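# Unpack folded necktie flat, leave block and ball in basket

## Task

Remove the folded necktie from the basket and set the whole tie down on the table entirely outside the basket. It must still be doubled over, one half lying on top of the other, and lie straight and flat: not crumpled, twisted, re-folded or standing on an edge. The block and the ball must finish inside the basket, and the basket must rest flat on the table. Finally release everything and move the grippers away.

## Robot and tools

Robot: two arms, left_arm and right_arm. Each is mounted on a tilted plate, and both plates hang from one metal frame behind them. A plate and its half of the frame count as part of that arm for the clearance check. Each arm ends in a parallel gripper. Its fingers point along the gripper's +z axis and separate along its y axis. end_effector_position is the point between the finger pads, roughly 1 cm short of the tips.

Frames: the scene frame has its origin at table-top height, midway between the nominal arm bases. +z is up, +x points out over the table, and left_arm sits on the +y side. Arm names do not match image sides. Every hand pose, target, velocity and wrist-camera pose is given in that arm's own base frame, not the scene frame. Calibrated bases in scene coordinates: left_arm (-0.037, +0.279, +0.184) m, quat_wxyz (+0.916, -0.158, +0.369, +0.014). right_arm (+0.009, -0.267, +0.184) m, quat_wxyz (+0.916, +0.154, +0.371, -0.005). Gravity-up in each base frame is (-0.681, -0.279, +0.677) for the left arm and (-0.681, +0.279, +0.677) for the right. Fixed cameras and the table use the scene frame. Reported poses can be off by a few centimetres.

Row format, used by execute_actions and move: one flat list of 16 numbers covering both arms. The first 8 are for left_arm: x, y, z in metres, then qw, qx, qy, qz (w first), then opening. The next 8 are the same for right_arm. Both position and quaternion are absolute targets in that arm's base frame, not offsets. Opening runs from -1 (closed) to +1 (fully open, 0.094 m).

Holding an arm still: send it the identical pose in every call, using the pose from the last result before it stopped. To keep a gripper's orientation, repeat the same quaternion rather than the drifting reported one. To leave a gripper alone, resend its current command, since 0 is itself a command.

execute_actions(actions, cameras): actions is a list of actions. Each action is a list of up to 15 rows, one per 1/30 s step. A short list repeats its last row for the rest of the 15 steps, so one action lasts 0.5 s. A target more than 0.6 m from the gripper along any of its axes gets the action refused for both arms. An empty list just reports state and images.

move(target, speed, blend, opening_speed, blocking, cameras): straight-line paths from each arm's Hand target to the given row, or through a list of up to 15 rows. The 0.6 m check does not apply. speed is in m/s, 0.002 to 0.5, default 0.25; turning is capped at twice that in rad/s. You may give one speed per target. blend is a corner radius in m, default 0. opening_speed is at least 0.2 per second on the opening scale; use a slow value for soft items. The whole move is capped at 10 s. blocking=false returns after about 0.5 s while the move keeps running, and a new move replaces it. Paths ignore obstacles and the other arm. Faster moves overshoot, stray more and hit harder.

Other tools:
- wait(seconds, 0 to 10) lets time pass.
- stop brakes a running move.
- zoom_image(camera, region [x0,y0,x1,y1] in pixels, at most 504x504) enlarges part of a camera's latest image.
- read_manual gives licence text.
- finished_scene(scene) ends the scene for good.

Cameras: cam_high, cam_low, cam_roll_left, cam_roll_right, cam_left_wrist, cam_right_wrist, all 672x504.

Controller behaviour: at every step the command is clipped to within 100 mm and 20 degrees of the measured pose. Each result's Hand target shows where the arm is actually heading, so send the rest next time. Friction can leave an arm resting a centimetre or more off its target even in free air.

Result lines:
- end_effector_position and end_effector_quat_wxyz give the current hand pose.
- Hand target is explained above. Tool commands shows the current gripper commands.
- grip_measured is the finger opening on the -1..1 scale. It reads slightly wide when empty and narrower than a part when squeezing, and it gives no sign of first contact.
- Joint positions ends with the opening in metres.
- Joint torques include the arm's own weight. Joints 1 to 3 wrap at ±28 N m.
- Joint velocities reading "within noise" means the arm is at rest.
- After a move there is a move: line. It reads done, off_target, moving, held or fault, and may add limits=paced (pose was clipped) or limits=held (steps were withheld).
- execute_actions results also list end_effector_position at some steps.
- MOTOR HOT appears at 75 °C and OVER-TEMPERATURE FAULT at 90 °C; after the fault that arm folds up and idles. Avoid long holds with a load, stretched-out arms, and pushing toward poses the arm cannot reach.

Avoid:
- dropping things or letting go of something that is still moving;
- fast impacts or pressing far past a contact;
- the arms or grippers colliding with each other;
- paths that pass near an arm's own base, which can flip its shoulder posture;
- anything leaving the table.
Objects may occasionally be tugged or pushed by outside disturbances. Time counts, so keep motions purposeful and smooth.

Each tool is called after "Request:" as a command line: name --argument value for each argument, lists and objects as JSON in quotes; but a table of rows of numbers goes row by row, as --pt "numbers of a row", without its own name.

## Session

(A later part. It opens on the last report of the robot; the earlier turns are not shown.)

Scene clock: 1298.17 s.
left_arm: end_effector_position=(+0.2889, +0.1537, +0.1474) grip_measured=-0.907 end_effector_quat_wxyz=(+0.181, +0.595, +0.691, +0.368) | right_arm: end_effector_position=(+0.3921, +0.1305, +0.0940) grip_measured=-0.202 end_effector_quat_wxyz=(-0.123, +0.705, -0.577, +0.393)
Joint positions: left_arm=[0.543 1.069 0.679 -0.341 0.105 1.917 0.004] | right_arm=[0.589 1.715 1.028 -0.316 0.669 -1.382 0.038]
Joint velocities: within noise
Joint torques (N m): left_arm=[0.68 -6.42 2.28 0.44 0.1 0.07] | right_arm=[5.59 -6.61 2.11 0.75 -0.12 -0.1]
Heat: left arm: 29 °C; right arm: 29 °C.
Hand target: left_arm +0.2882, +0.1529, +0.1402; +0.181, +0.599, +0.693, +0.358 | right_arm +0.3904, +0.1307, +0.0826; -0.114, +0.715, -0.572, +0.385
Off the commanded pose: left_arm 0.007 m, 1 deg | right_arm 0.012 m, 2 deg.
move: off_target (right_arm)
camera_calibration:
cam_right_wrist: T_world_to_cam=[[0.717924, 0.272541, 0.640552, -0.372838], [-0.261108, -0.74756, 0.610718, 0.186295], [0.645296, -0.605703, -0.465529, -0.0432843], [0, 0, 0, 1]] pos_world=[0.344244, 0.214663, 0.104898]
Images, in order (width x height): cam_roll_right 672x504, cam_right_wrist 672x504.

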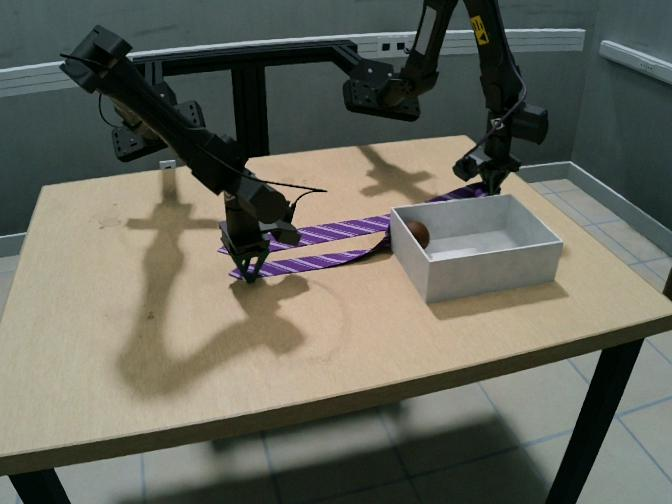

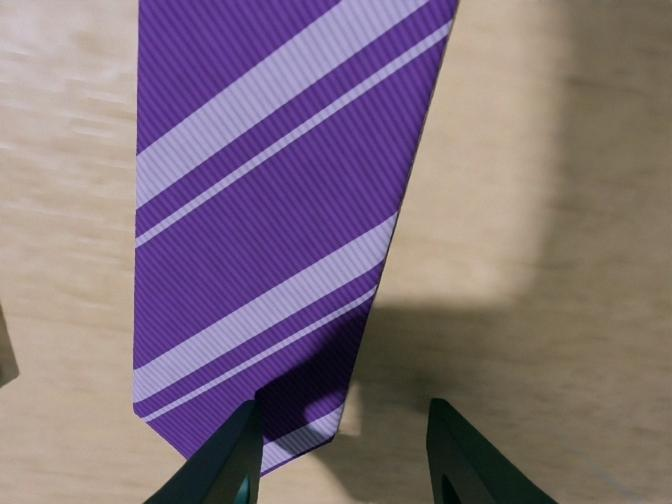

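Request:
move --pt "0.2884 0.1530 0.1401 0.1811 0.5995 0.6927 0.3582 -1 0.3721 0.1486 0.1005 0.1138 -0.7150 0.5725 -0.3852 -0.2" --pt "0.2884 0.1530 0.1401 0.1811 0.5995 0.6927 0.3582 -1 0.4042 0.1429 0.0687 0.1138 -0.7150 0.5725 -0.3852 -0.2" --pt "0.2884 0.1530 0.1401 0.1811 0.5995 0.6927 0.3582 -1 0.4042 0.1429 0.0687 0.1138 -0.7150 0.5725 -0.3852 -1" --speed '[0.15,0.05,0.05]' --opening_speed 2.0 --cameras '["cam_roll_right","cam_right_wrist"]'

Scene clock: 1305.93 s.
left_arm: end_effector_position=(+0.2889, +0.1537, +0.1474) grip_measured=-0.907 end_effector_quat_wxyz=(+0.181, +0.595, +0.691, +0.368) | right_arm: end_effector_position=(+0.3947, +0.1445, +0.0841) grip_measured=-0.998 end_effector_quat_wxyz=(-0.116, +0.715, -0.568, +0.390)
Joint positions: left_arm=[0.543 1.069 0.679 -0.341 0.105 1.917 0.004] | right_arm=[0.617 1.772 1.064 -0.322 0.677 -1.375 0]
Joint velocities: within noise
Joint torques (N m): left_arm=[0.68 -6.39 2.28 0.44 0.1 0.07] | right_arm=[4.3 -4.42 3.03 1.21 -0.14 -0.06]
Heat: left arm: 29 °C; right arm: 29 °C.
Hand target: left_arm +0.2882, +0.1529, +0.1402; +0.181, +0.599, +0.693, +0.358 | right_arm +0.4030, +0.1424, +0.0691; -0.114, +0.715, -0.573, +0.385
Off the commanded pose: left_arm 0.007 m, 1 deg | right_arm 0.018 m, 1 deg.
move: off_target (right_arm); target 3's new opening was sent with right_arm's hand 0.019 m and 2 deg from that target
camera_calibration:
cam_right_wrist: T_world_to_cam=[[0.723541, 0.29659, 0.623316, -0.376447], [-0.236354, -0.741959, 0.627402, 0.19153], [0.648556, -0.601275, -0.466738, -0.0428967], [0, 0, 0, 1]] pos_world=[0.345465, 0.227965, 0.0944578]
Images, in order (width x height): cam_roll_right 672x504, cam_right_wrist 672x504.

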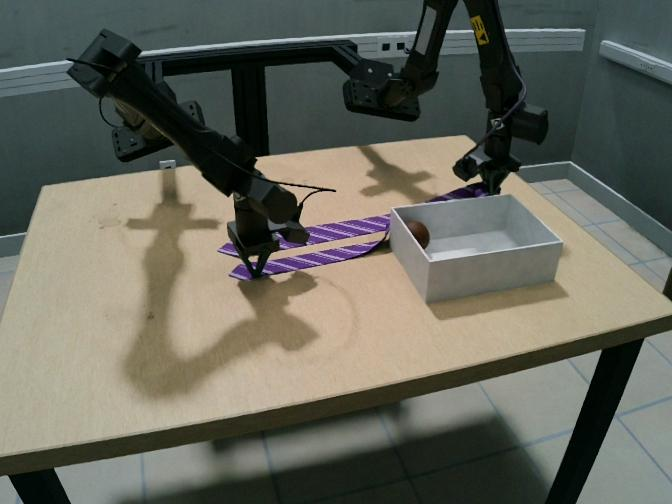

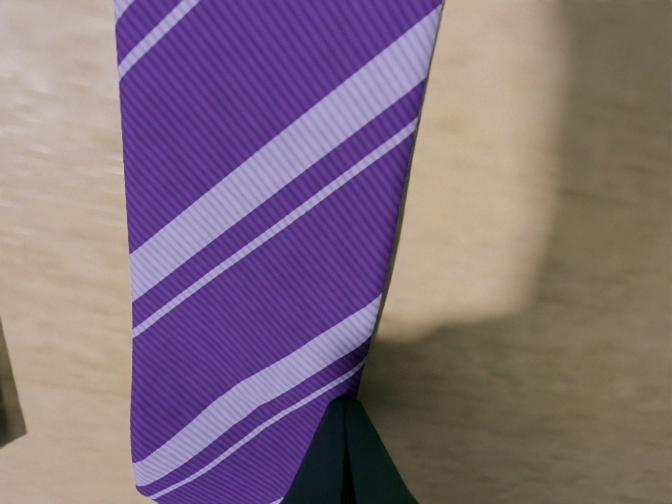

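Request:
move --pt "0.2884 0.1530 0.1401 0.1811 0.5995 0.6927 0.3582 -1 0.3721 0.1486 0.1005 0.1138 -0.7150 0.5725 -0.3852 -0.1" --pt "0.2884 0.1530 0.1401 0.1811 0.5995 0.6927 0.3582 -1 0.4115 0.1382 0.0558 0.1138 -0.7150 0.5725 -0.3852 -0.1" --pt "0.2884 0.1530 0.1401 0.1811 0.5995 0.6927 0.3582 -1 0.4115 0.1382 0.0558 0.1138 -0.7150 0.5725 -0.3852 -1" --speed '[0.15,0.05,0.05]' --opening_speed 2.0 --cameras '["cam_roll_right","cam_right_wrist"]'

Scene clock: 1312.40 s.
left_arm: end_effector_position=(+0.2889, +0.1537, +0.1474) grip_measured=-0.907 end_effector_quat_wxyz=(+0.181, +0.595, +0.691, +0.368) | right_arm: end_effector_position=(+0.3871, +0.1385, +0.0761) grip_measured=-0.984 end_effector_quat_wxyz=(-0.088, +0.730, -0.558, +0.385)
Joint positions: left_arm=[0.543 1.069 0.679 -0.341 0.105 1.917 0.004] | right_arm=[0.617 1.777 1.058 -0.364 0.679 -1.395 0.001]
Joint velocities: within noise
Joint torques (N m): left_arm=[0.66 -6.41 2.26 0.44 0.1 0.07] | right_arm=[2.45 -2.55 2.07 2.22 -0.26 -0.05]
Heat: left arm: 29 °C; right arm: 29 °C.
Hand target: left_arm +0.2882, +0.1529, +0.1402; +0.181, +0.599, +0.693, +0.358 | right_arm +0.4076, +0.1365, +0.0580; -0.110, +0.715, -0.574, +0.385
Off the commanded pose: left_arm 0.007 m, 1 deg | right_arm 0.032 m, 4 deg.
move: off_target (right_arm); target 3's new opening was sent with right_arm's hand 0.033 m and 2 deg from that target
camera_calibration:
cam_right_wrist: T_world_to_cam=[[0.748444, 0.332412, 0.573877, -0.374978], [-0.196842, -0.71498, 0.670863, 0.167935], [0.633313, -0.615066, -0.469689, -0.0372399], [0, 0, 0, 1]] pos_world=[0.337291, 0.221813, 0.0850383]
Images, in order (width x height): cam_roll_right 672x504, cam_right_wrist 672x504.

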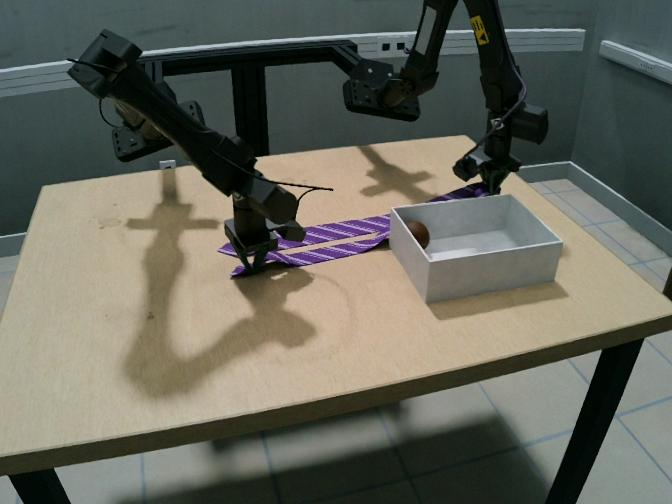

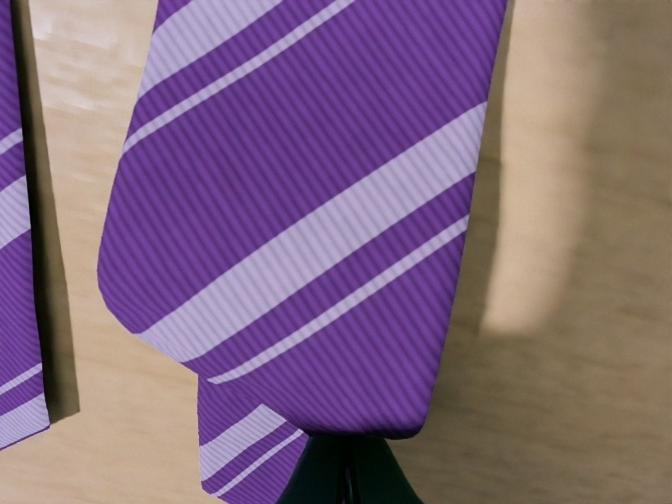

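Request:
move --pt "0.2884 0.1530 0.1401 0.1811 0.5995 0.6927 0.3582 -1 0.3276 0.1654 0.1226 0.1138 -0.7150 0.5725 -0.3852 -1" --speed '[0.07]' --cameras '["cam_high","cam_roll_left","cam_roll_right","cam_right_wrist"]'

Scene clock: 1318.13 s.
left_arm: end_effector_position=(+0.2889, +0.1537, +0.1474) grip_measured=-0.907 end_effector_quat_wxyz=(+0.181, +0.595, +0.691, +0.368) | right_arm: end_effector_position=(+0.3298, +0.1594, +0.1139) grip_measured=-0.985 end_effector_quat_wxyz=(-0.102, +0.716, -0.573, +0.386)
Joint positions: left_arm=[0.543 1.069 0.679 -0.341 0.105 1.917 0.004] | right_arm=[0.786 1.627 1.058 -0.633 0.751 -1.154 0.001]
Joint velocities: within noise
Joint torques (N m): left_arm=[0.68 -6.39 2.26 0.44 0.1 0.07] | right_arm=[7.43 -8.54 4.78 0.37 0.02 0.15]
Heat: left arm: 30 °C; right arm: 29 °C.
Hand target: left_arm +0.2882, +0.1529, +0.1402; +0.181, +0.599, +0.693, +0.358 | right_arm +0.3277, +0.1653, +0.1225; -0.114, +0.715, -0.572, +0.385
Off the commanded pose: left_arm 0.007 m, 1 deg | right_arm 0.011 m, 1 deg.
move: off_target (right_arm)
camera_calibration:
cam_right_wrist: T_world_to_cam=[[0.742607, 0.292768, 0.602347, -0.355736], [-0.231516, -0.731724, 0.641077, 0.163775], [0.628439, -0.615521, -0.475603, 0.03189], [0, 0, 0, 1]] pos_world=[0.282047, 0.243615, 0.12445]
Images, in order (width x height): cam_high 672x504, cam_roll_left 672x504, cam_roll_right 672x504, cam_right_wrist 672x504.

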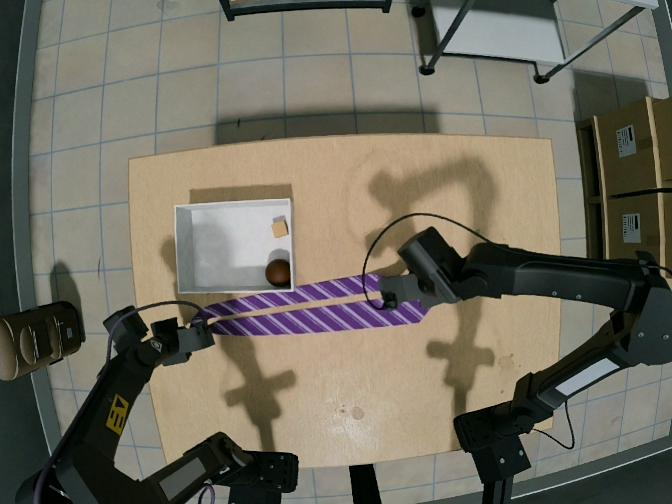

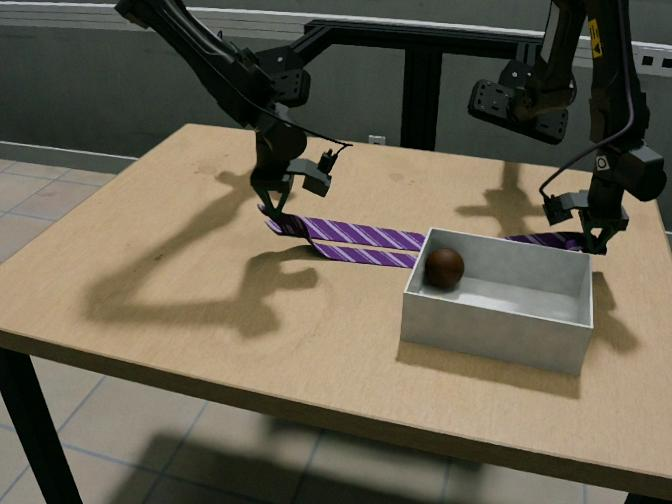

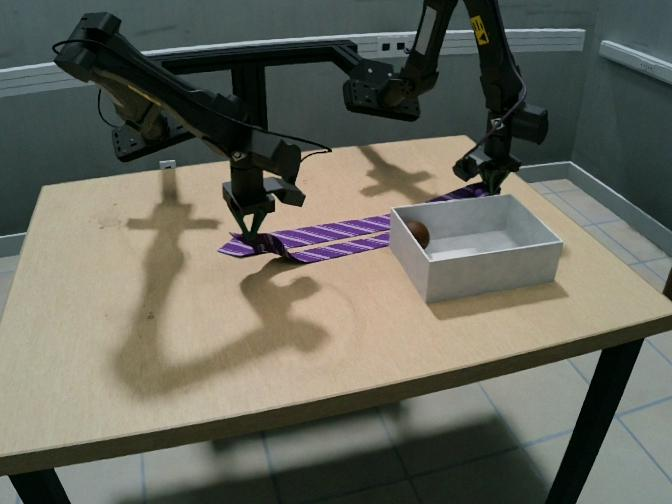

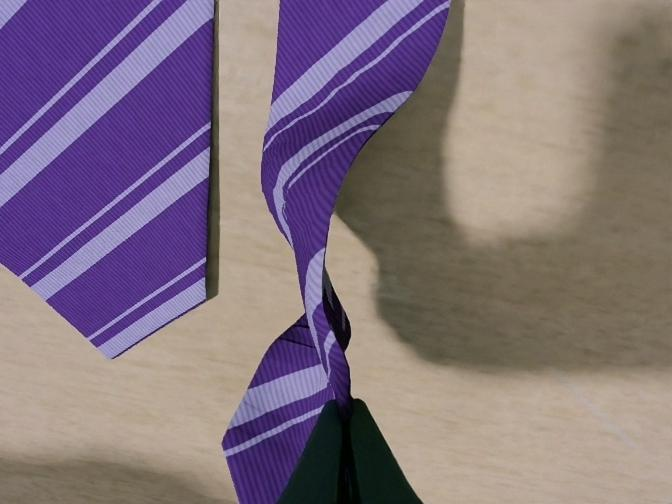

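Request:
move --pt "0.2884 0.1530 0.1401 0.1811 0.5995 0.6927 0.3582 -1 0.3046 0.1490 0.0767 0.1138 -0.7150 0.5725 -0.3852 -1" --pt "0.2884 0.1530 0.1401 0.1811 0.5995 0.6927 0.3582 -1 0.2920 0.1323 0.0341 0.1138 -0.7150 0.5725 -0.3852 -1" --speed '[0.07]' --cameras '["cam_high","cam_roll_left","cam_roll_right","cam_right_wrist"]'

speed must be one number or one for each of the 2 targets, got a list of 1; nothing of the call was run

Request:
move --pt "0.2884 0.1530 0.1401 0.1811 0.5995 0.6927 0.3582 -1 0.3046 0.1490 0.0767 0.1138 -0.7150 0.5725 -0.3852 -1" --pt "0.2884 0.1530 0.1401 0.1811 0.5995 0.6927 0.3582 -1 0.2920 0.1323 0.0341 0.1138 -0.7150 0.5725 -0.3852 -1" --speed 0.07 --cameras '["cam_high","cam_roll_left","cam_roll_right","cam_right_wrist"]'

Scene clock: 1328.13 s.
left_arm: end_effector_position=(+0.2889, +0.1537, +0.1474) grip_measured=-0.907 end_effector_quat_wxyz=(+0.181, +0.595, +0.691, +0.368) | right_arm: end_effector_position=(+0.2945, +0.1308, +0.0385) grip_measured=-0.985 end_effector_quat_wxyz=(-0.115, +0.711, -0.576, +0.386)
Joint positions: left_arm=[0.543 1.069 0.679 -0.341 0.105 1.917 0.004] | right_arm=[0.804 1.601 0.682 -0.27 0.756 -1.129 0.001]
Joint velocities: within noise
Joint torques (N m): left_arm=[0.68 -6.39 2.28 0.44 0.1 0.06] | right_arm=[5.94 -4.93 1.65 0.74 0 0.06]
Heat: left arm: 30 °C; right arm: 29 °C.
Hand target: left_arm +0.2882, +0.1529, +0.1402; +0.181, +0.599, +0.693, +0.358 | right_arm +0.2920, +0.1322, +0.0342; -0.114, +0.715, -0.572, +0.385
Off the commanded pose: left_arm 0.007 m, 1 deg | right_arm 0.005 m, 1 deg.
move: done
camera_calibration:
cam_right_wrist: T_world_to_cam=[[0.731172, 0.278989, 0.622538, -0.271356], [-0.244196, -0.745049, 0.620701, 0.189238], [0.63699, -0.60586, -0.476631, -0.00311163], [0, 0, 0, 1]] pos_world=[0.246601, 0.214812, 0.0499859]
Images, in order (width x height): cam_high 672x504, cam_roll_left 672x504, cam_roll_right 672x504, cam_right_wrist 672x504.

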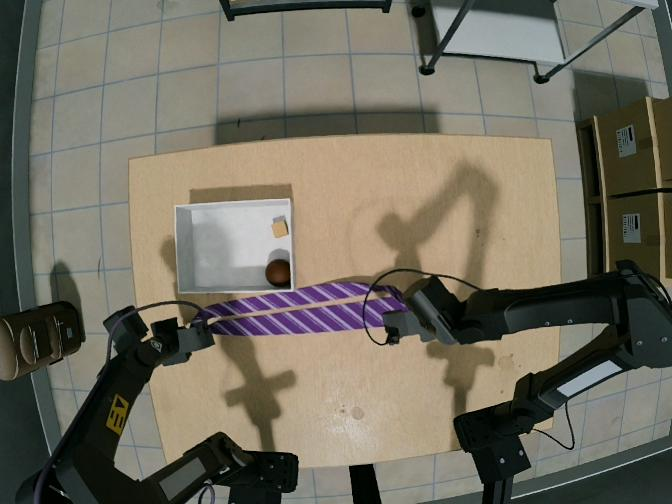

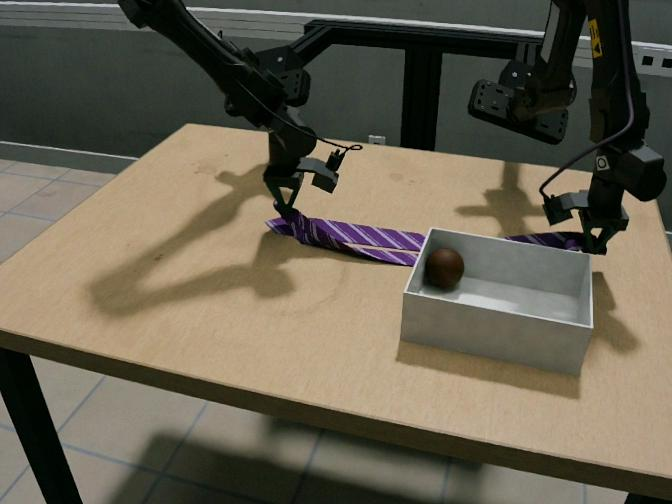

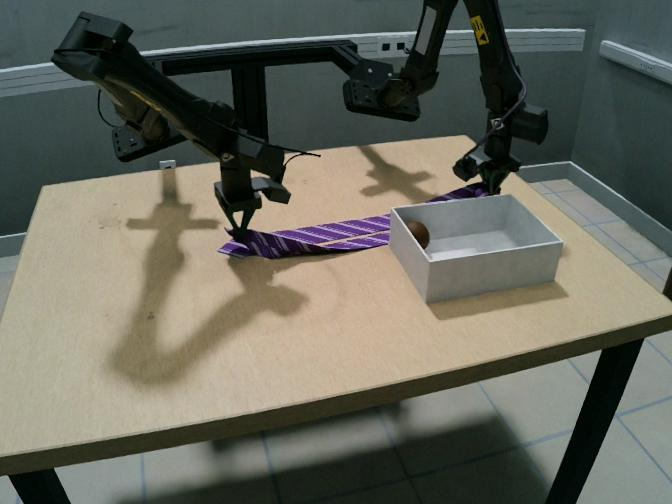

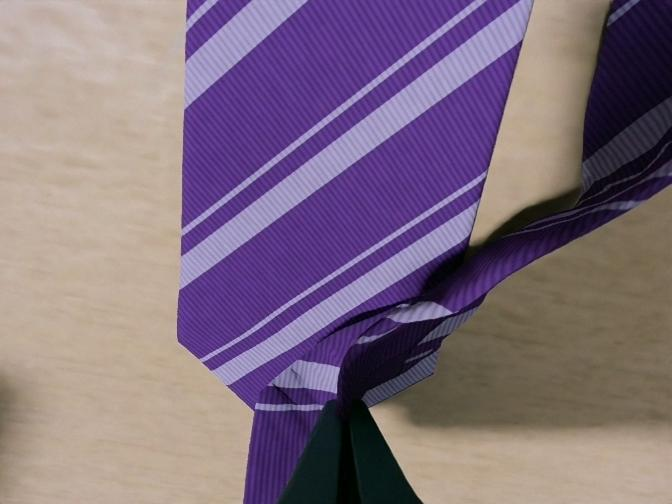

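Request:
move --pt "0.2884 0.1530 0.1401 0.1811 0.5995 0.6927 0.3582 -1 0.3276 0.1654 0.1226 0.1138 -0.7150 0.5725 -0.3852 -1" --pt "0.2884 0.1530 0.1401 0.1811 0.5995 0.6927 0.3582 -1 0.3530 0.1720 0.1000 0.1138 -0.7150 0.5725 -0.3852 -1" --speed 0.1 --cameras '["cam_high","cam_roll_left","cam_roll_right","cam_right_wrist"]'

Scene clock: 1357.27 s.
left_arm: end_effector_position=(+0.2889, +0.1537, +0.1474) grip_measured=-0.907 end_effector_quat_wxyz=(+0.181, +0.595, +0.691, +0.368) | right_arm: end_effector_position=(+0.3493, +0.1676, +0.1025) grip_measured=-0.985 end_effector_quat_wxyz=(-0.112, +0.711, -0.575, +0.390)
Joint positions: left_arm=[0.543 1.069 0.679 -0.341 0.105 1.917 0.004] | right_arm=[0.763 1.7 1.078 -0.537 0.75 -1.182 0.001]
Joint velocities: within noise
Joint torques (N m): left_arm=[0.69 -6.39 2.28 0.45 0.09 0.07] | right_arm=[6.12 -6.16 4.51 0.7 -0.1 -0.08]
Heat: left arm: 30 °C; right arm: 29 °C.
Hand target: left_arm +0.2882, +0.1529, +0.1402; +0.181, +0.599, +0.693, +0.358 | right_arm +0.3529, +0.1720, +0.1001; -0.114, +0.715, -0.572, +0.385
Off the commanded pose: left_arm 0.007 m, 1 deg | right_arm 0.006 m, 1 deg.
move: done
camera_calibration:
cam_right_wrist: T_world_to_cam=[[0.730334, 0.284303, 0.621115, -0.361972], [-0.24666, -0.738162, 0.627913, 0.189326], [0.637001, -0.611791, -0.468979, 0.0149904], [0, 0, 0, 1]] pos_world=[0.30151, 0.251834, 0.112976]
Images, in order (width x height): cam_high 672x504, cam_roll_left 672x504, cam_roll_right 672x504, cam_right_wrist 672x504.

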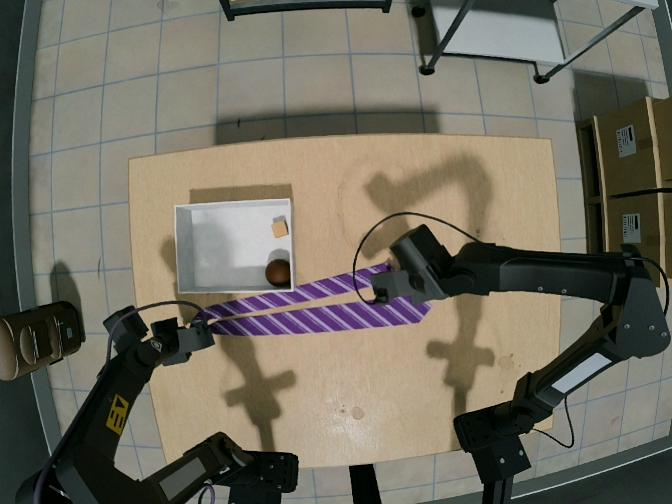

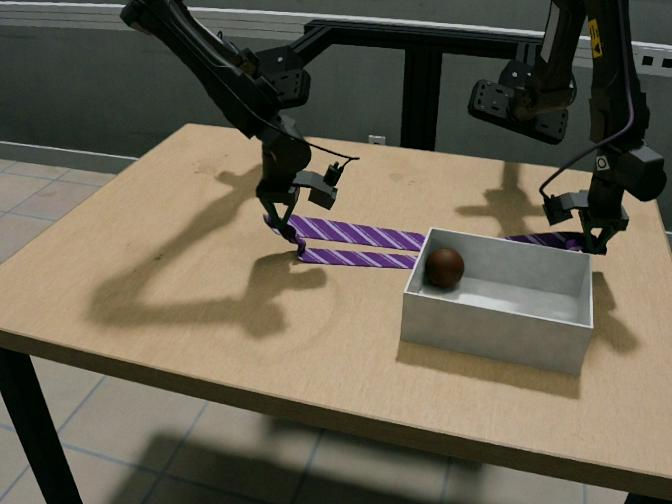

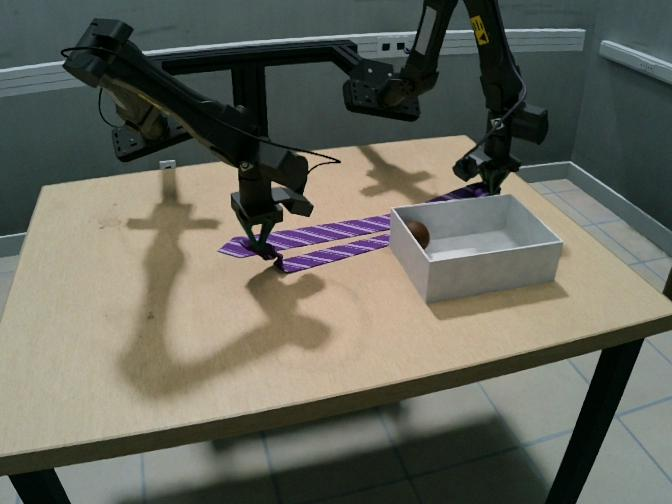

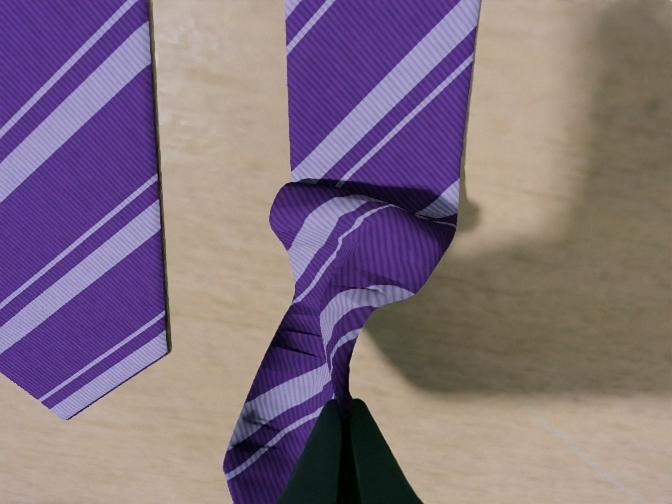

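Request:
move --pt "0.2884 0.1530 0.1401 0.1811 0.5995 0.6927 0.3582 -1 0.3790 0.1751 0.0651 0.1138 -0.7150 0.5725 -0.3852 -1" --pt "0.2884 0.1530 0.1401 0.1811 0.5995 0.6927 0.3582 -1 0.3790 0.1751 0.0651 0.1138 -0.7150 0.5725 -0.3852 -0.2" --pt "0.2884 0.1530 0.1401 0.1811 0.5995 0.6927 0.3582 -1 0.2650 0.1600 0.1651 0.1138 -0.7150 0.5725 -0.3852 -0.2" --speed 0.1 --cameras '["cam_high","cam_roll_left","cam_roll_right","cam_right_wrist"]'

Scene clock: 1365.37 s.
left_arm: end_effector_position=(+0.2889, +0.1537, +0.1474) grip_measured=-0.907 end_effector_quat_wxyz=(+0.181, +0.595, +0.691, +0.368) | right_arm: end_effector_position=(+0.2676, +0.1553, +0.1581) grip_measured=-0.202 end_effector_quat_wxyz=(-0.103, +0.715, -0.573, +0.386)
Joint positions: left_arm=[0.543 1.069 0.679 -0.341 0.105 1.917 0.004] | right_arm=[0.948 1.457 1.086 -0.98 0.799 -0.936 0.038]
Joint velocities: within noise
Joint torques (N m): left_arm=[0.69 -6.38 2.28 0.44 0.09 0.07] | right_arm=[6.54 -6.32 5.57 0.36 0.01 0.15]
Heat: left arm: 30 °C; right arm: 29 °C.
Hand target: left_arm +0.2882, +0.1529, +0.1402; +0.181, +0.599, +0.693, +0.358 | right_arm +0.2651, +0.1599, +0.1649; -0.114, +0.715, -0.572, +0.385
Off the commanded pose: left_arm 0.007 m, 1 deg | right_arm 0.009 m, 1 deg.
move: done
camera_calibration:
cam_right_wrist: T_world_to_cam=[[0.741139, 0.291536, 0.604748, -0.334781], [-0.233733, -0.732386, 0.639516, 0.119026], [0.629351, -0.615319, -0.474658, 0.0890832], [0, 0, 0, 1]] pos_world=[0.219875, 0.239588, 0.168623]
Images, in order (width x height): cam_high 672x504, cam_roll_left 672x504, cam_roll_right 672x504, cam_right_wrist 672x504.

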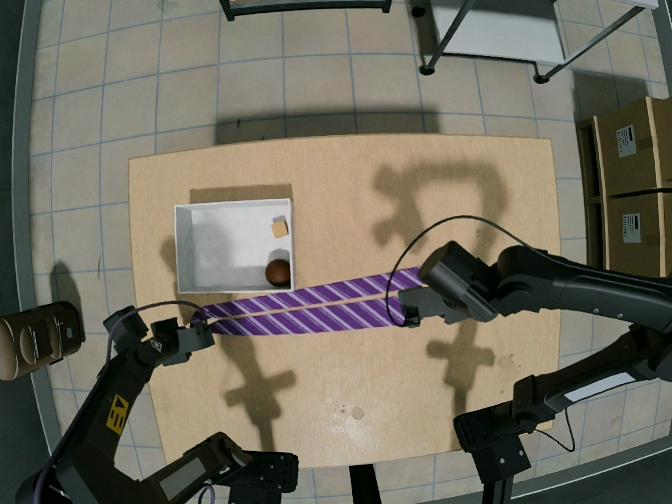

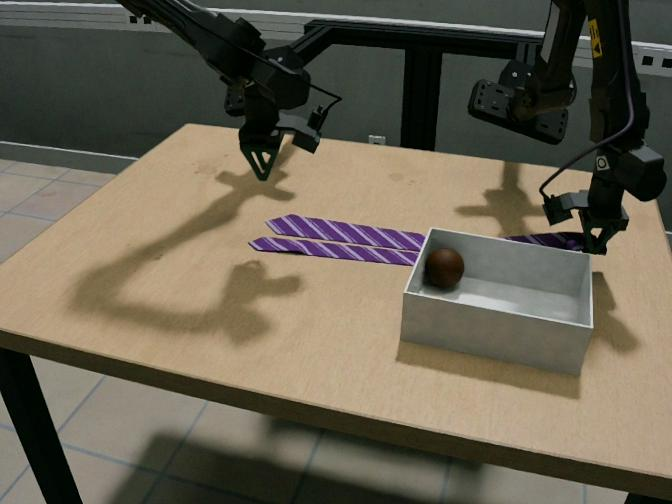

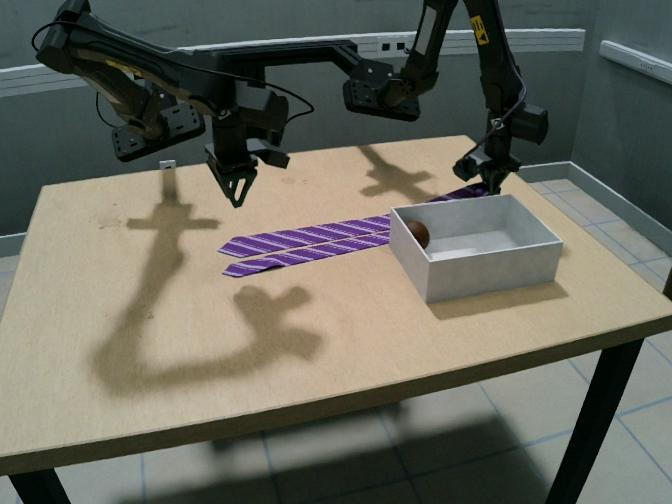

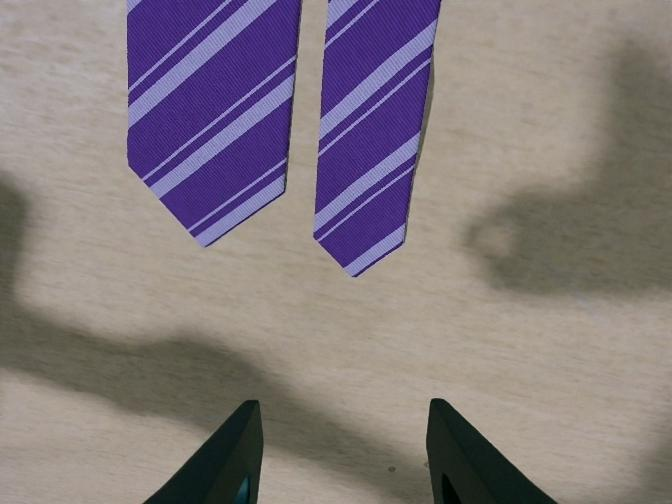

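Request:
move --pt "0.2884 0.1530 0.1401 0.1811 0.5995 0.6927 0.3582 -1 0.3050 0.1206 0.1330 0.3830 0.0749 0.9130 -0.1211 0.0" --speed 0.4 --cameras '["cam_high","cam_roll_right","cam_right_wrist"]'

Scene clock: 1380.27 s.
left_arm: end_effector_position=(+0.2889, +0.1537, +0.1474) grip_measured=-0.907 end_effector_quat_wxyz=(+0.181, +0.595, +0.691, +0.368) | right_arm: end_effector_position=(+0.3055, +0.1215, +0.1317) grip_measured=-0.001 end_effector_quat_wxyz=(+0.378, +0.066, +0.915, -0.129)
Joint positions: left_arm=[0.543 1.069 0.679 -0.341 0.105 1.917 0.004] | right_arm=[0.745 1.42 0.931 -0.665 0.73 0.728 0.047]
Joint velocities: within noise
Joint torques (N m): left_arm=[0.68 -6.39 2.28 0.44 0.09 0.07] | right_arm=[4.29 -7.46 2.74 0.69 -0.02 0.16]
Heat: left arm: 30 °C; right arm: 29 °C.
Hand target: left_arm +0.2882, +0.1529, +0.1402; +0.181, +0.599, +0.693, +0.358 | right_arm +0.3050, +0.1205, +0.1330; +0.383, +0.075, +0.913, -0.121
Off the commanded pose: left_arm 0.007 m, 1 deg | right_arm 0.002 m, 1 deg.
move: done
camera_calibration:
cam_right_wrist: T_world_to_cam=[[-0.241582, -0.956732, 0.162181, 0.173179], [-0.900432, 0.15871, -0.405011, 0.352937], [0.361747, -0.243876, -0.899813, 0.124531], [0, 0, 0, 1]] pos_world=[0.314584, 0.140042, 0.226912]
Images, in order (width x height): cam_high 672x504, cam_roll_right 672x504, cam_right_wrist 672x504.

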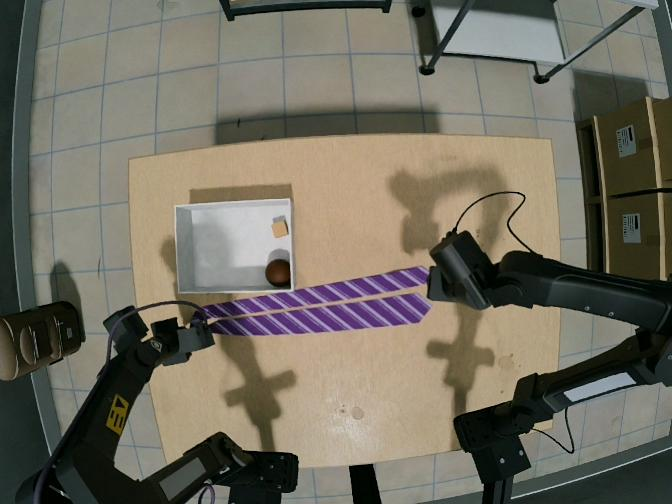

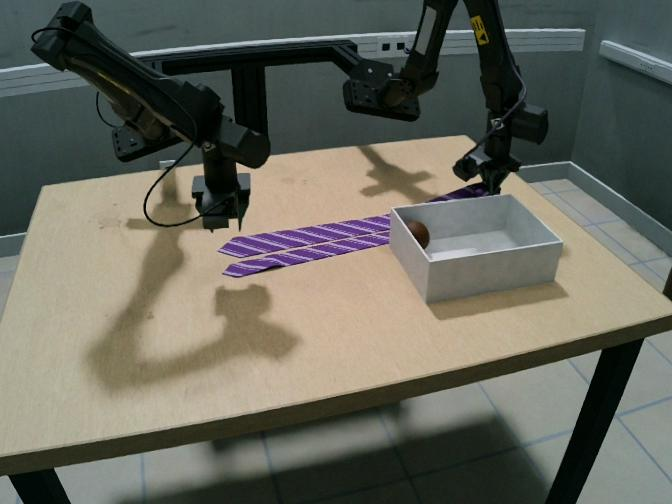

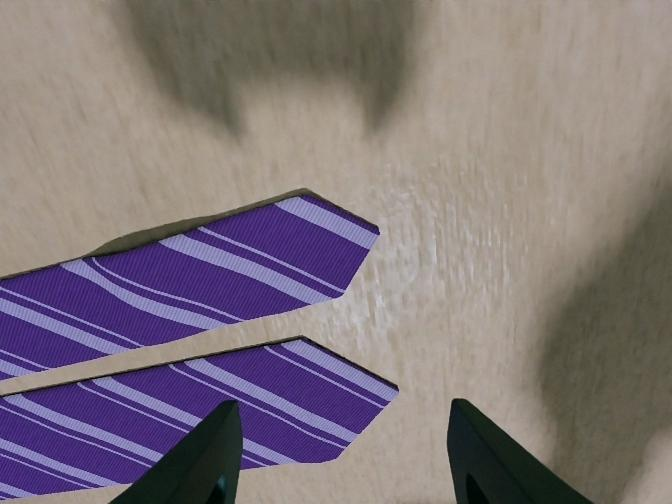

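Request:
move --pt "0.2884 0.1530 0.1401 0.1811 0.5995 0.6927 0.3582 -1 0.3567 0.1000 0.0902 0.3830 0.0749 0.9130 -0.1211 0.0" --speed 0.1 --cameras '["cam_right_wrist"]'

Scene clock: 1387.07 s.
left_arm: end_effector_position=(+0.2889, +0.1537, +0.1474) grip_measured=-0.907 end_effector_quat_wxyz=(+0.181, +0.595, +0.691, +0.368) | right_arm: end_effector_position=(+0.3573, +0.1011, +0.0987) grip_measured=-0.001 end_effector_quat_wxyz=(+0.390, +0.082, +0.910, -0.115)
Joint positions: left_arm=[0.543 1.069 0.679 -0.341 0.105 1.917 0.004] | right_arm=[0.566 1.535 0.863 -0.321 0.645 0.547 0.047]
Joint velocities: within noise
Joint torques (N m): left_arm=[0.68 -6.38 2.26 0.44 0.1 0.07] | right_arm=[4.33 -5.86 2.1 0.79 0 -0.05]
Heat: left arm: 30 °C; right arm: 29 °C.
Hand target: left_arm +0.2882, +0.1529, +0.1402; +0.181, +0.599, +0.693, +0.358 | right_arm +0.3565, +0.0999, +0.0904; +0.383, +0.075, +0.913, -0.121
Off the commanded pose: left_arm 0.007 m, 1 deg | right_arm 0.009 m, 1 deg.
move: done
camera_calibration:
cam_right_wrist: T_world_to_cam=[[-0.261574, -0.957448, 0.121956, 0.182631], [-0.884267, 0.187081, -0.427869, 0.383056], [0.386847, -0.219761, -0.895575, 0.0593415], [0, 0, 0, 1]] pos_world=[0.363539, 0.116238, 0.19477]
Images, in order (width x height): cam_right_wrist 672x504.

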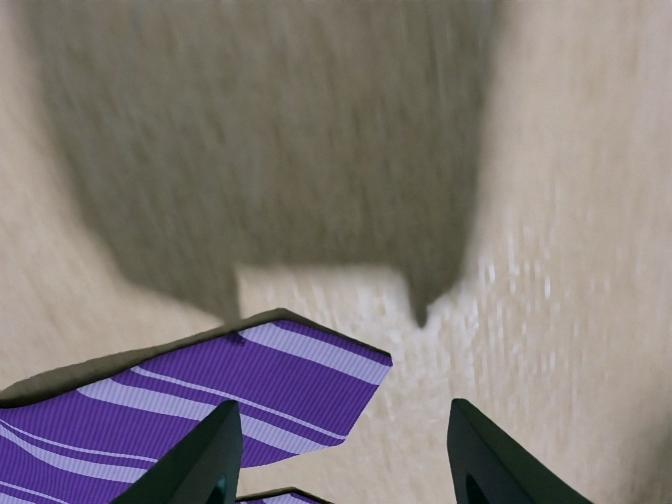

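Request:
move --pt "0.2884 0.1530 0.1401 0.1811 0.5995 0.6927 0.3582 -1 0.3973 0.0872 0.0624 0.3830 0.0749 0.9130 -0.1211 0.0" --pt "0.2884 0.1530 0.1401 0.1811 0.5995 0.6927 0.3582 -1 0.3973 0.0872 0.0624 0.3830 0.0749 0.9130 -0.1211 -1.0" --speed 0.06 --opening_speed 1.5 --cameras '["cam_right_wrist","cam_roll_right"]'

Scene clock: 1393.23 s.
left_arm: end_effector_position=(+0.2889, +0.1537, +0.1474) grip_measured=-0.907 end_effector_quat_wxyz=(+0.181, +0.595, +0.691, +0.368) | right_arm: end_effector_position=(+0.3784, +0.1041, +0.0787) grip_measured=-0.976 end_effector_quat_wxyz=(+0.377, +0.050, +0.919, -0.104)
Joint positions: left_arm=[0.543 1.069 0.679 -0.341 0.105 1.917 0.004] | right_arm=[0.51 1.623 0.878 -0.216 0.561 0.437 0.001]
Joint velocities: within noise
Joint torques (N m): left_arm=[0.68 -6.41 2.28 0.45 0.1 0.07] | right_arm=[0.49 -1.8 2.35 1.68 0.21 0]
Heat: left arm: 30 °C; right arm: 29 °C.
Hand target: left_arm +0.2882, +0.1529, +0.1402; +0.181, +0.599, +0.693, +0.358 | right_arm +0.3934, +0.0864, +0.0636; +0.381, +0.075, +0.913, -0.122
Off the commanded pose: left_arm 0.007 m, 1 deg | right_arm 0.030 m, 4 deg.
move: off_target (right_arm); target 2's new opening was sent with right_arm's hand 0.030 m and 2 deg from that target
camera_calibration:
cam_right_wrist: T_world_to_cam=[[-0.19298, -0.972619, 0.129505, 0.168523], [-0.909799, 0.127943, -0.394837, 0.405862], [0.367456, -0.194019, -0.909578, 0.0396934], [0, 0, 0, 1]] pos_world=[0.387189, 0.119683, 0.174529]
Images, in order (width x height): cam_roll_right 672x504, cam_right_wrist 672x504.

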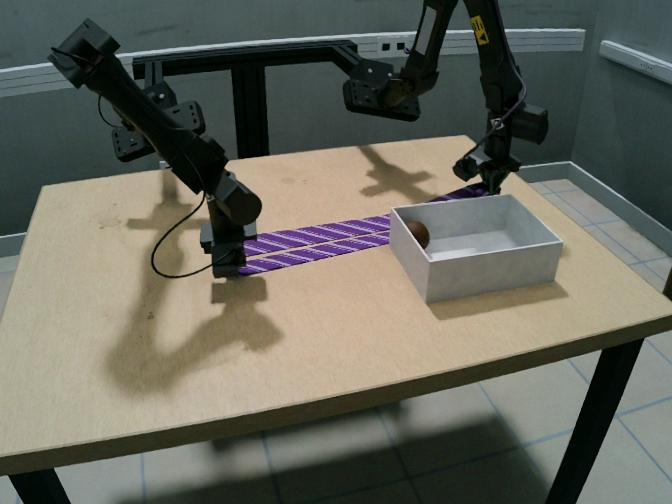

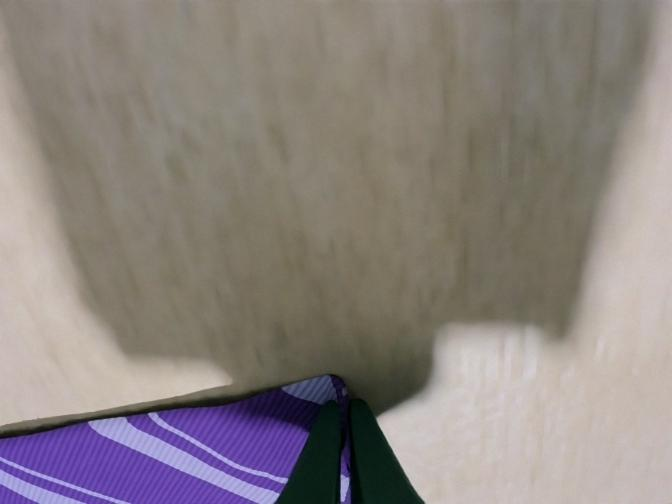

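Request:
move --pt "0.2884 0.1530 0.1401 0.1811 0.5995 0.6927 0.3582 -1 0.2938 0.1809 0.1267 0.3830 0.0749 0.9130 -0.1211 -1.0" --pt "0.2884 0.1530 0.1401 0.1811 0.5995 0.6927 0.3582 -1 0.1612 0.3335 0.1668 0.3830 0.0749 0.9130 -0.1211 -1.0" --speed 0.12 --cameras '["cam_high","cam_right_wrist","cam_roll_right","cam_roll_left"]'

Scene clock: 1404.87 s.
left_arm: end_effector_position=(+0.2889, +0.1537, +0.1474) grip_measured=-0.907 end_effector_quat_wxyz=(+0.181, +0.595, +0.691, +0.368) | right_arm: end_effector_position=(+0.1671, +0.3306, +0.1674) grip_measured=-0.982 end_effector_quat_wxyz=(+0.383, +0.072, +0.916, -0.097)
Joint positions: left_arm=[0.543 1.069 0.679 -0.341 0.105 1.917 0.004] | right_arm=[1.449 2.032 1.805 -1.556 0.791 1.695 0.001]
Joint velocities: within noise
Joint torques (N m): left_arm=[0.69 -6.39 2.28 0.44 0.09 0.07] | right_arm=[10.58 -4.62 5.74 0.44 -0.01 0.12]
Heat: left arm: 30 °C; right arm: 29 °C.
Hand target: left_arm +0.2882, +0.1529, +0.1402; +0.181, +0.599, +0.693, +0.358 | right_arm +0.1614, +0.3333, +0.1665; +0.384, +0.066, +0.915, -0.100
Off the commanded pose: left_arm 0.007 m, 1 deg | right_arm 0.007 m, 3 deg.
joint sent to its limit (right arm) — joint 4 (wrist pitch), lower limit. The joint targets are off in orientation, not in position.
move: off_target (right_arm)
camera_calibration:
cam_right_wrist: T_world_to_cam=[[-0.229851, -0.968263, 0.098163, 0.346501], [-0.896523, 0.171408, -0.408491, 0.205267], [0.378701, -0.181898, -0.907468, 0.235679], [0, 0, 0, 1]] pos_world=[0.174418, 0.343189, 0.263708]
Images, in order (width x height): cam_high 672x504, cam_roll_left 672x504, cam_roll_right 672x504, cam_right_wrist 672x504.

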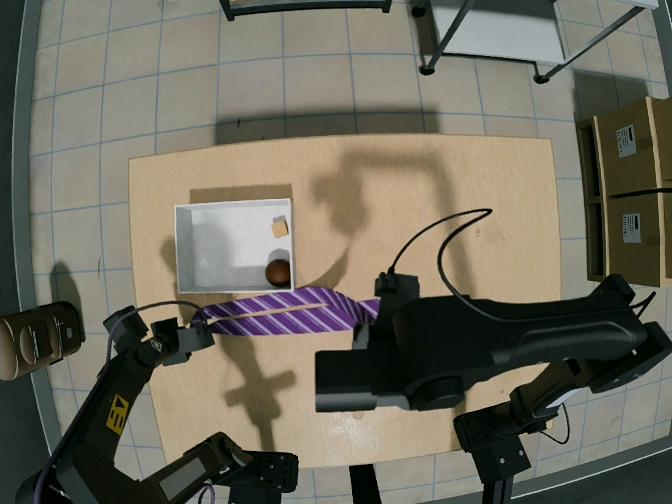

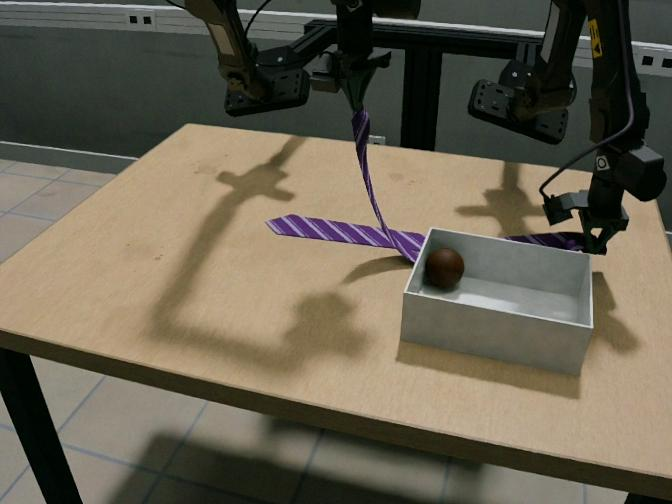

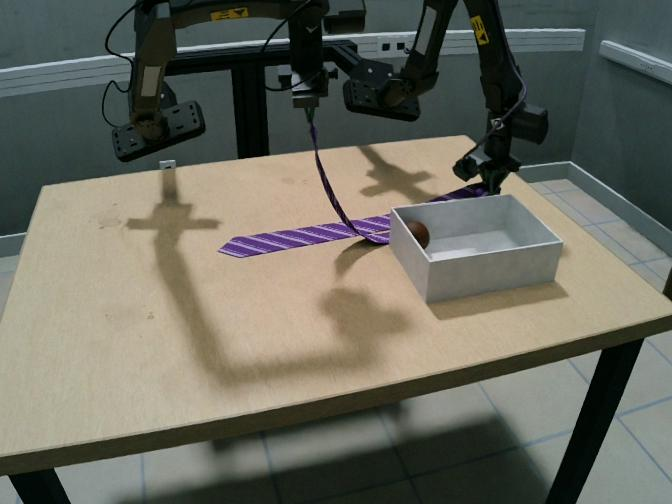

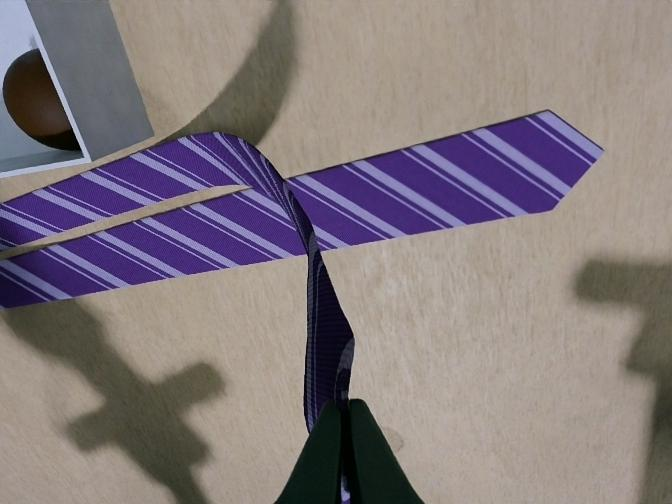

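Request:
move --pt "0.2884 0.1530 0.1401 0.1811 0.5995 0.6927 0.3582 -1 0.1795 0.3061 0.1522 0.2156 -0.5295 0.7475 -0.3390 -1.0" --pt "0.2884 0.1530 0.1401 0.1811 0.5995 0.6927 0.3582 -1 0.1578 0.3024 0.1318 -0.0527 -0.8861 0.2322 -0.3982 -1.0" --speed 0.4 --cameras '["cam_high","cam_right_wrist","cam_roll_right","cam_roll_left"]'

Scene clock: 1414.13 s.
left_arm: end_effector_position=(+0.2889, +0.1537, +0.1474) grip_measured=-0.907 end_effector_quat_wxyz=(+0.181, +0.595, +0.691, +0.368) | right_arm: end_effector_position=(+0.1658, +0.3003, +0.1308) grip_measured=-0.982 end_effector_quat_wxyz=(+0.061, +0.880, -0.243, +0.403)
Joint positions: left_arm=[0.543 1.069 0.679 -0.341 0.105 1.917 0.004] | right_arm=[1.442 2 1.593 -1.472 0.793 -1.03 0.001]
Joint velocities: within noise
Joint torques (N m): left_arm=[0.68 -6.39 2.28 0.44 0.09 0.06] | right_arm=[10.66 -7.31 3.19 0.65 -0.07 -0.06]
Heat: left arm: 30 °C; right arm: 31 °C.
Hand target: left_arm +0.2882, +0.1529, +0.1402; +0.181, +0.599, +0.693, +0.358 | right_arm +0.1579, +0.3024, +0.1318; +0.053, +0.886, -0.232, +0.398
Off the commanded pose: left_arm 0.007 m, 1 deg | right_arm 0.008 m, 2 deg.
move: done
camera_calibration:
cam_right_wrist: T_world_to_cam=[[0.495277, 0.861203, 0.114149, -0.351214], [0.24587, -0.264983, 0.93238, -0.0393457], [0.833216, -0.43372, -0.342984, 0.123828], [0, 0, 0, 1]] pos_world=[0.0804467, 0.345747, 0.119247]
Images, in order (width x height): cam_high 672x504, cam_roll_left 672x504, cam_roll_right 672x504, cam_right_wrist 672x504.

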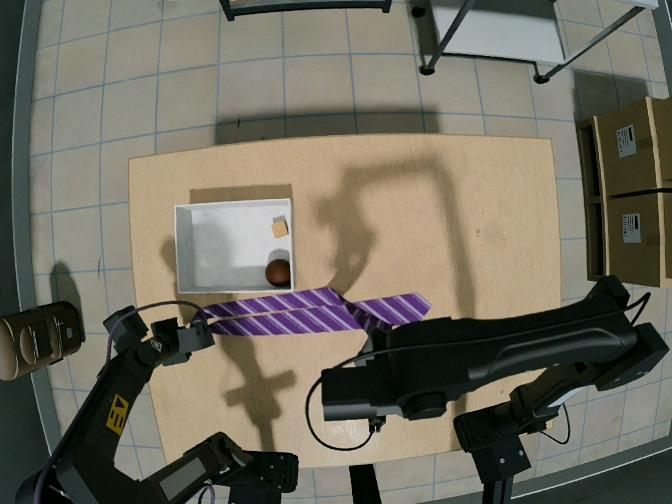

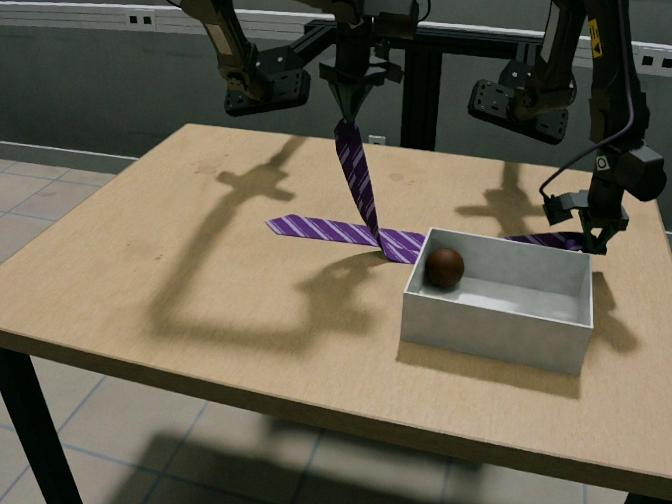

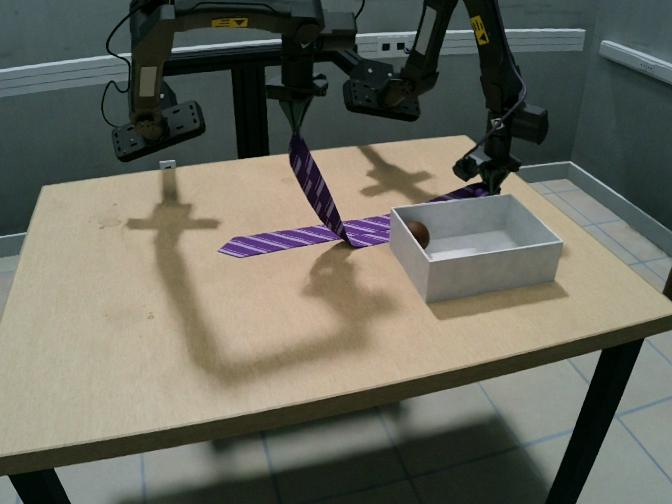

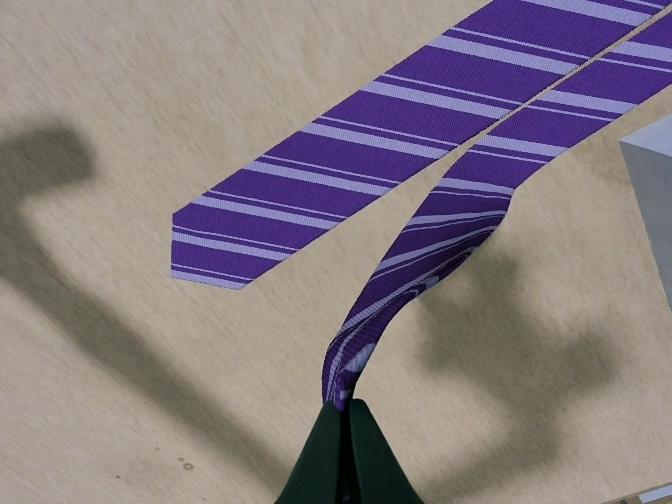

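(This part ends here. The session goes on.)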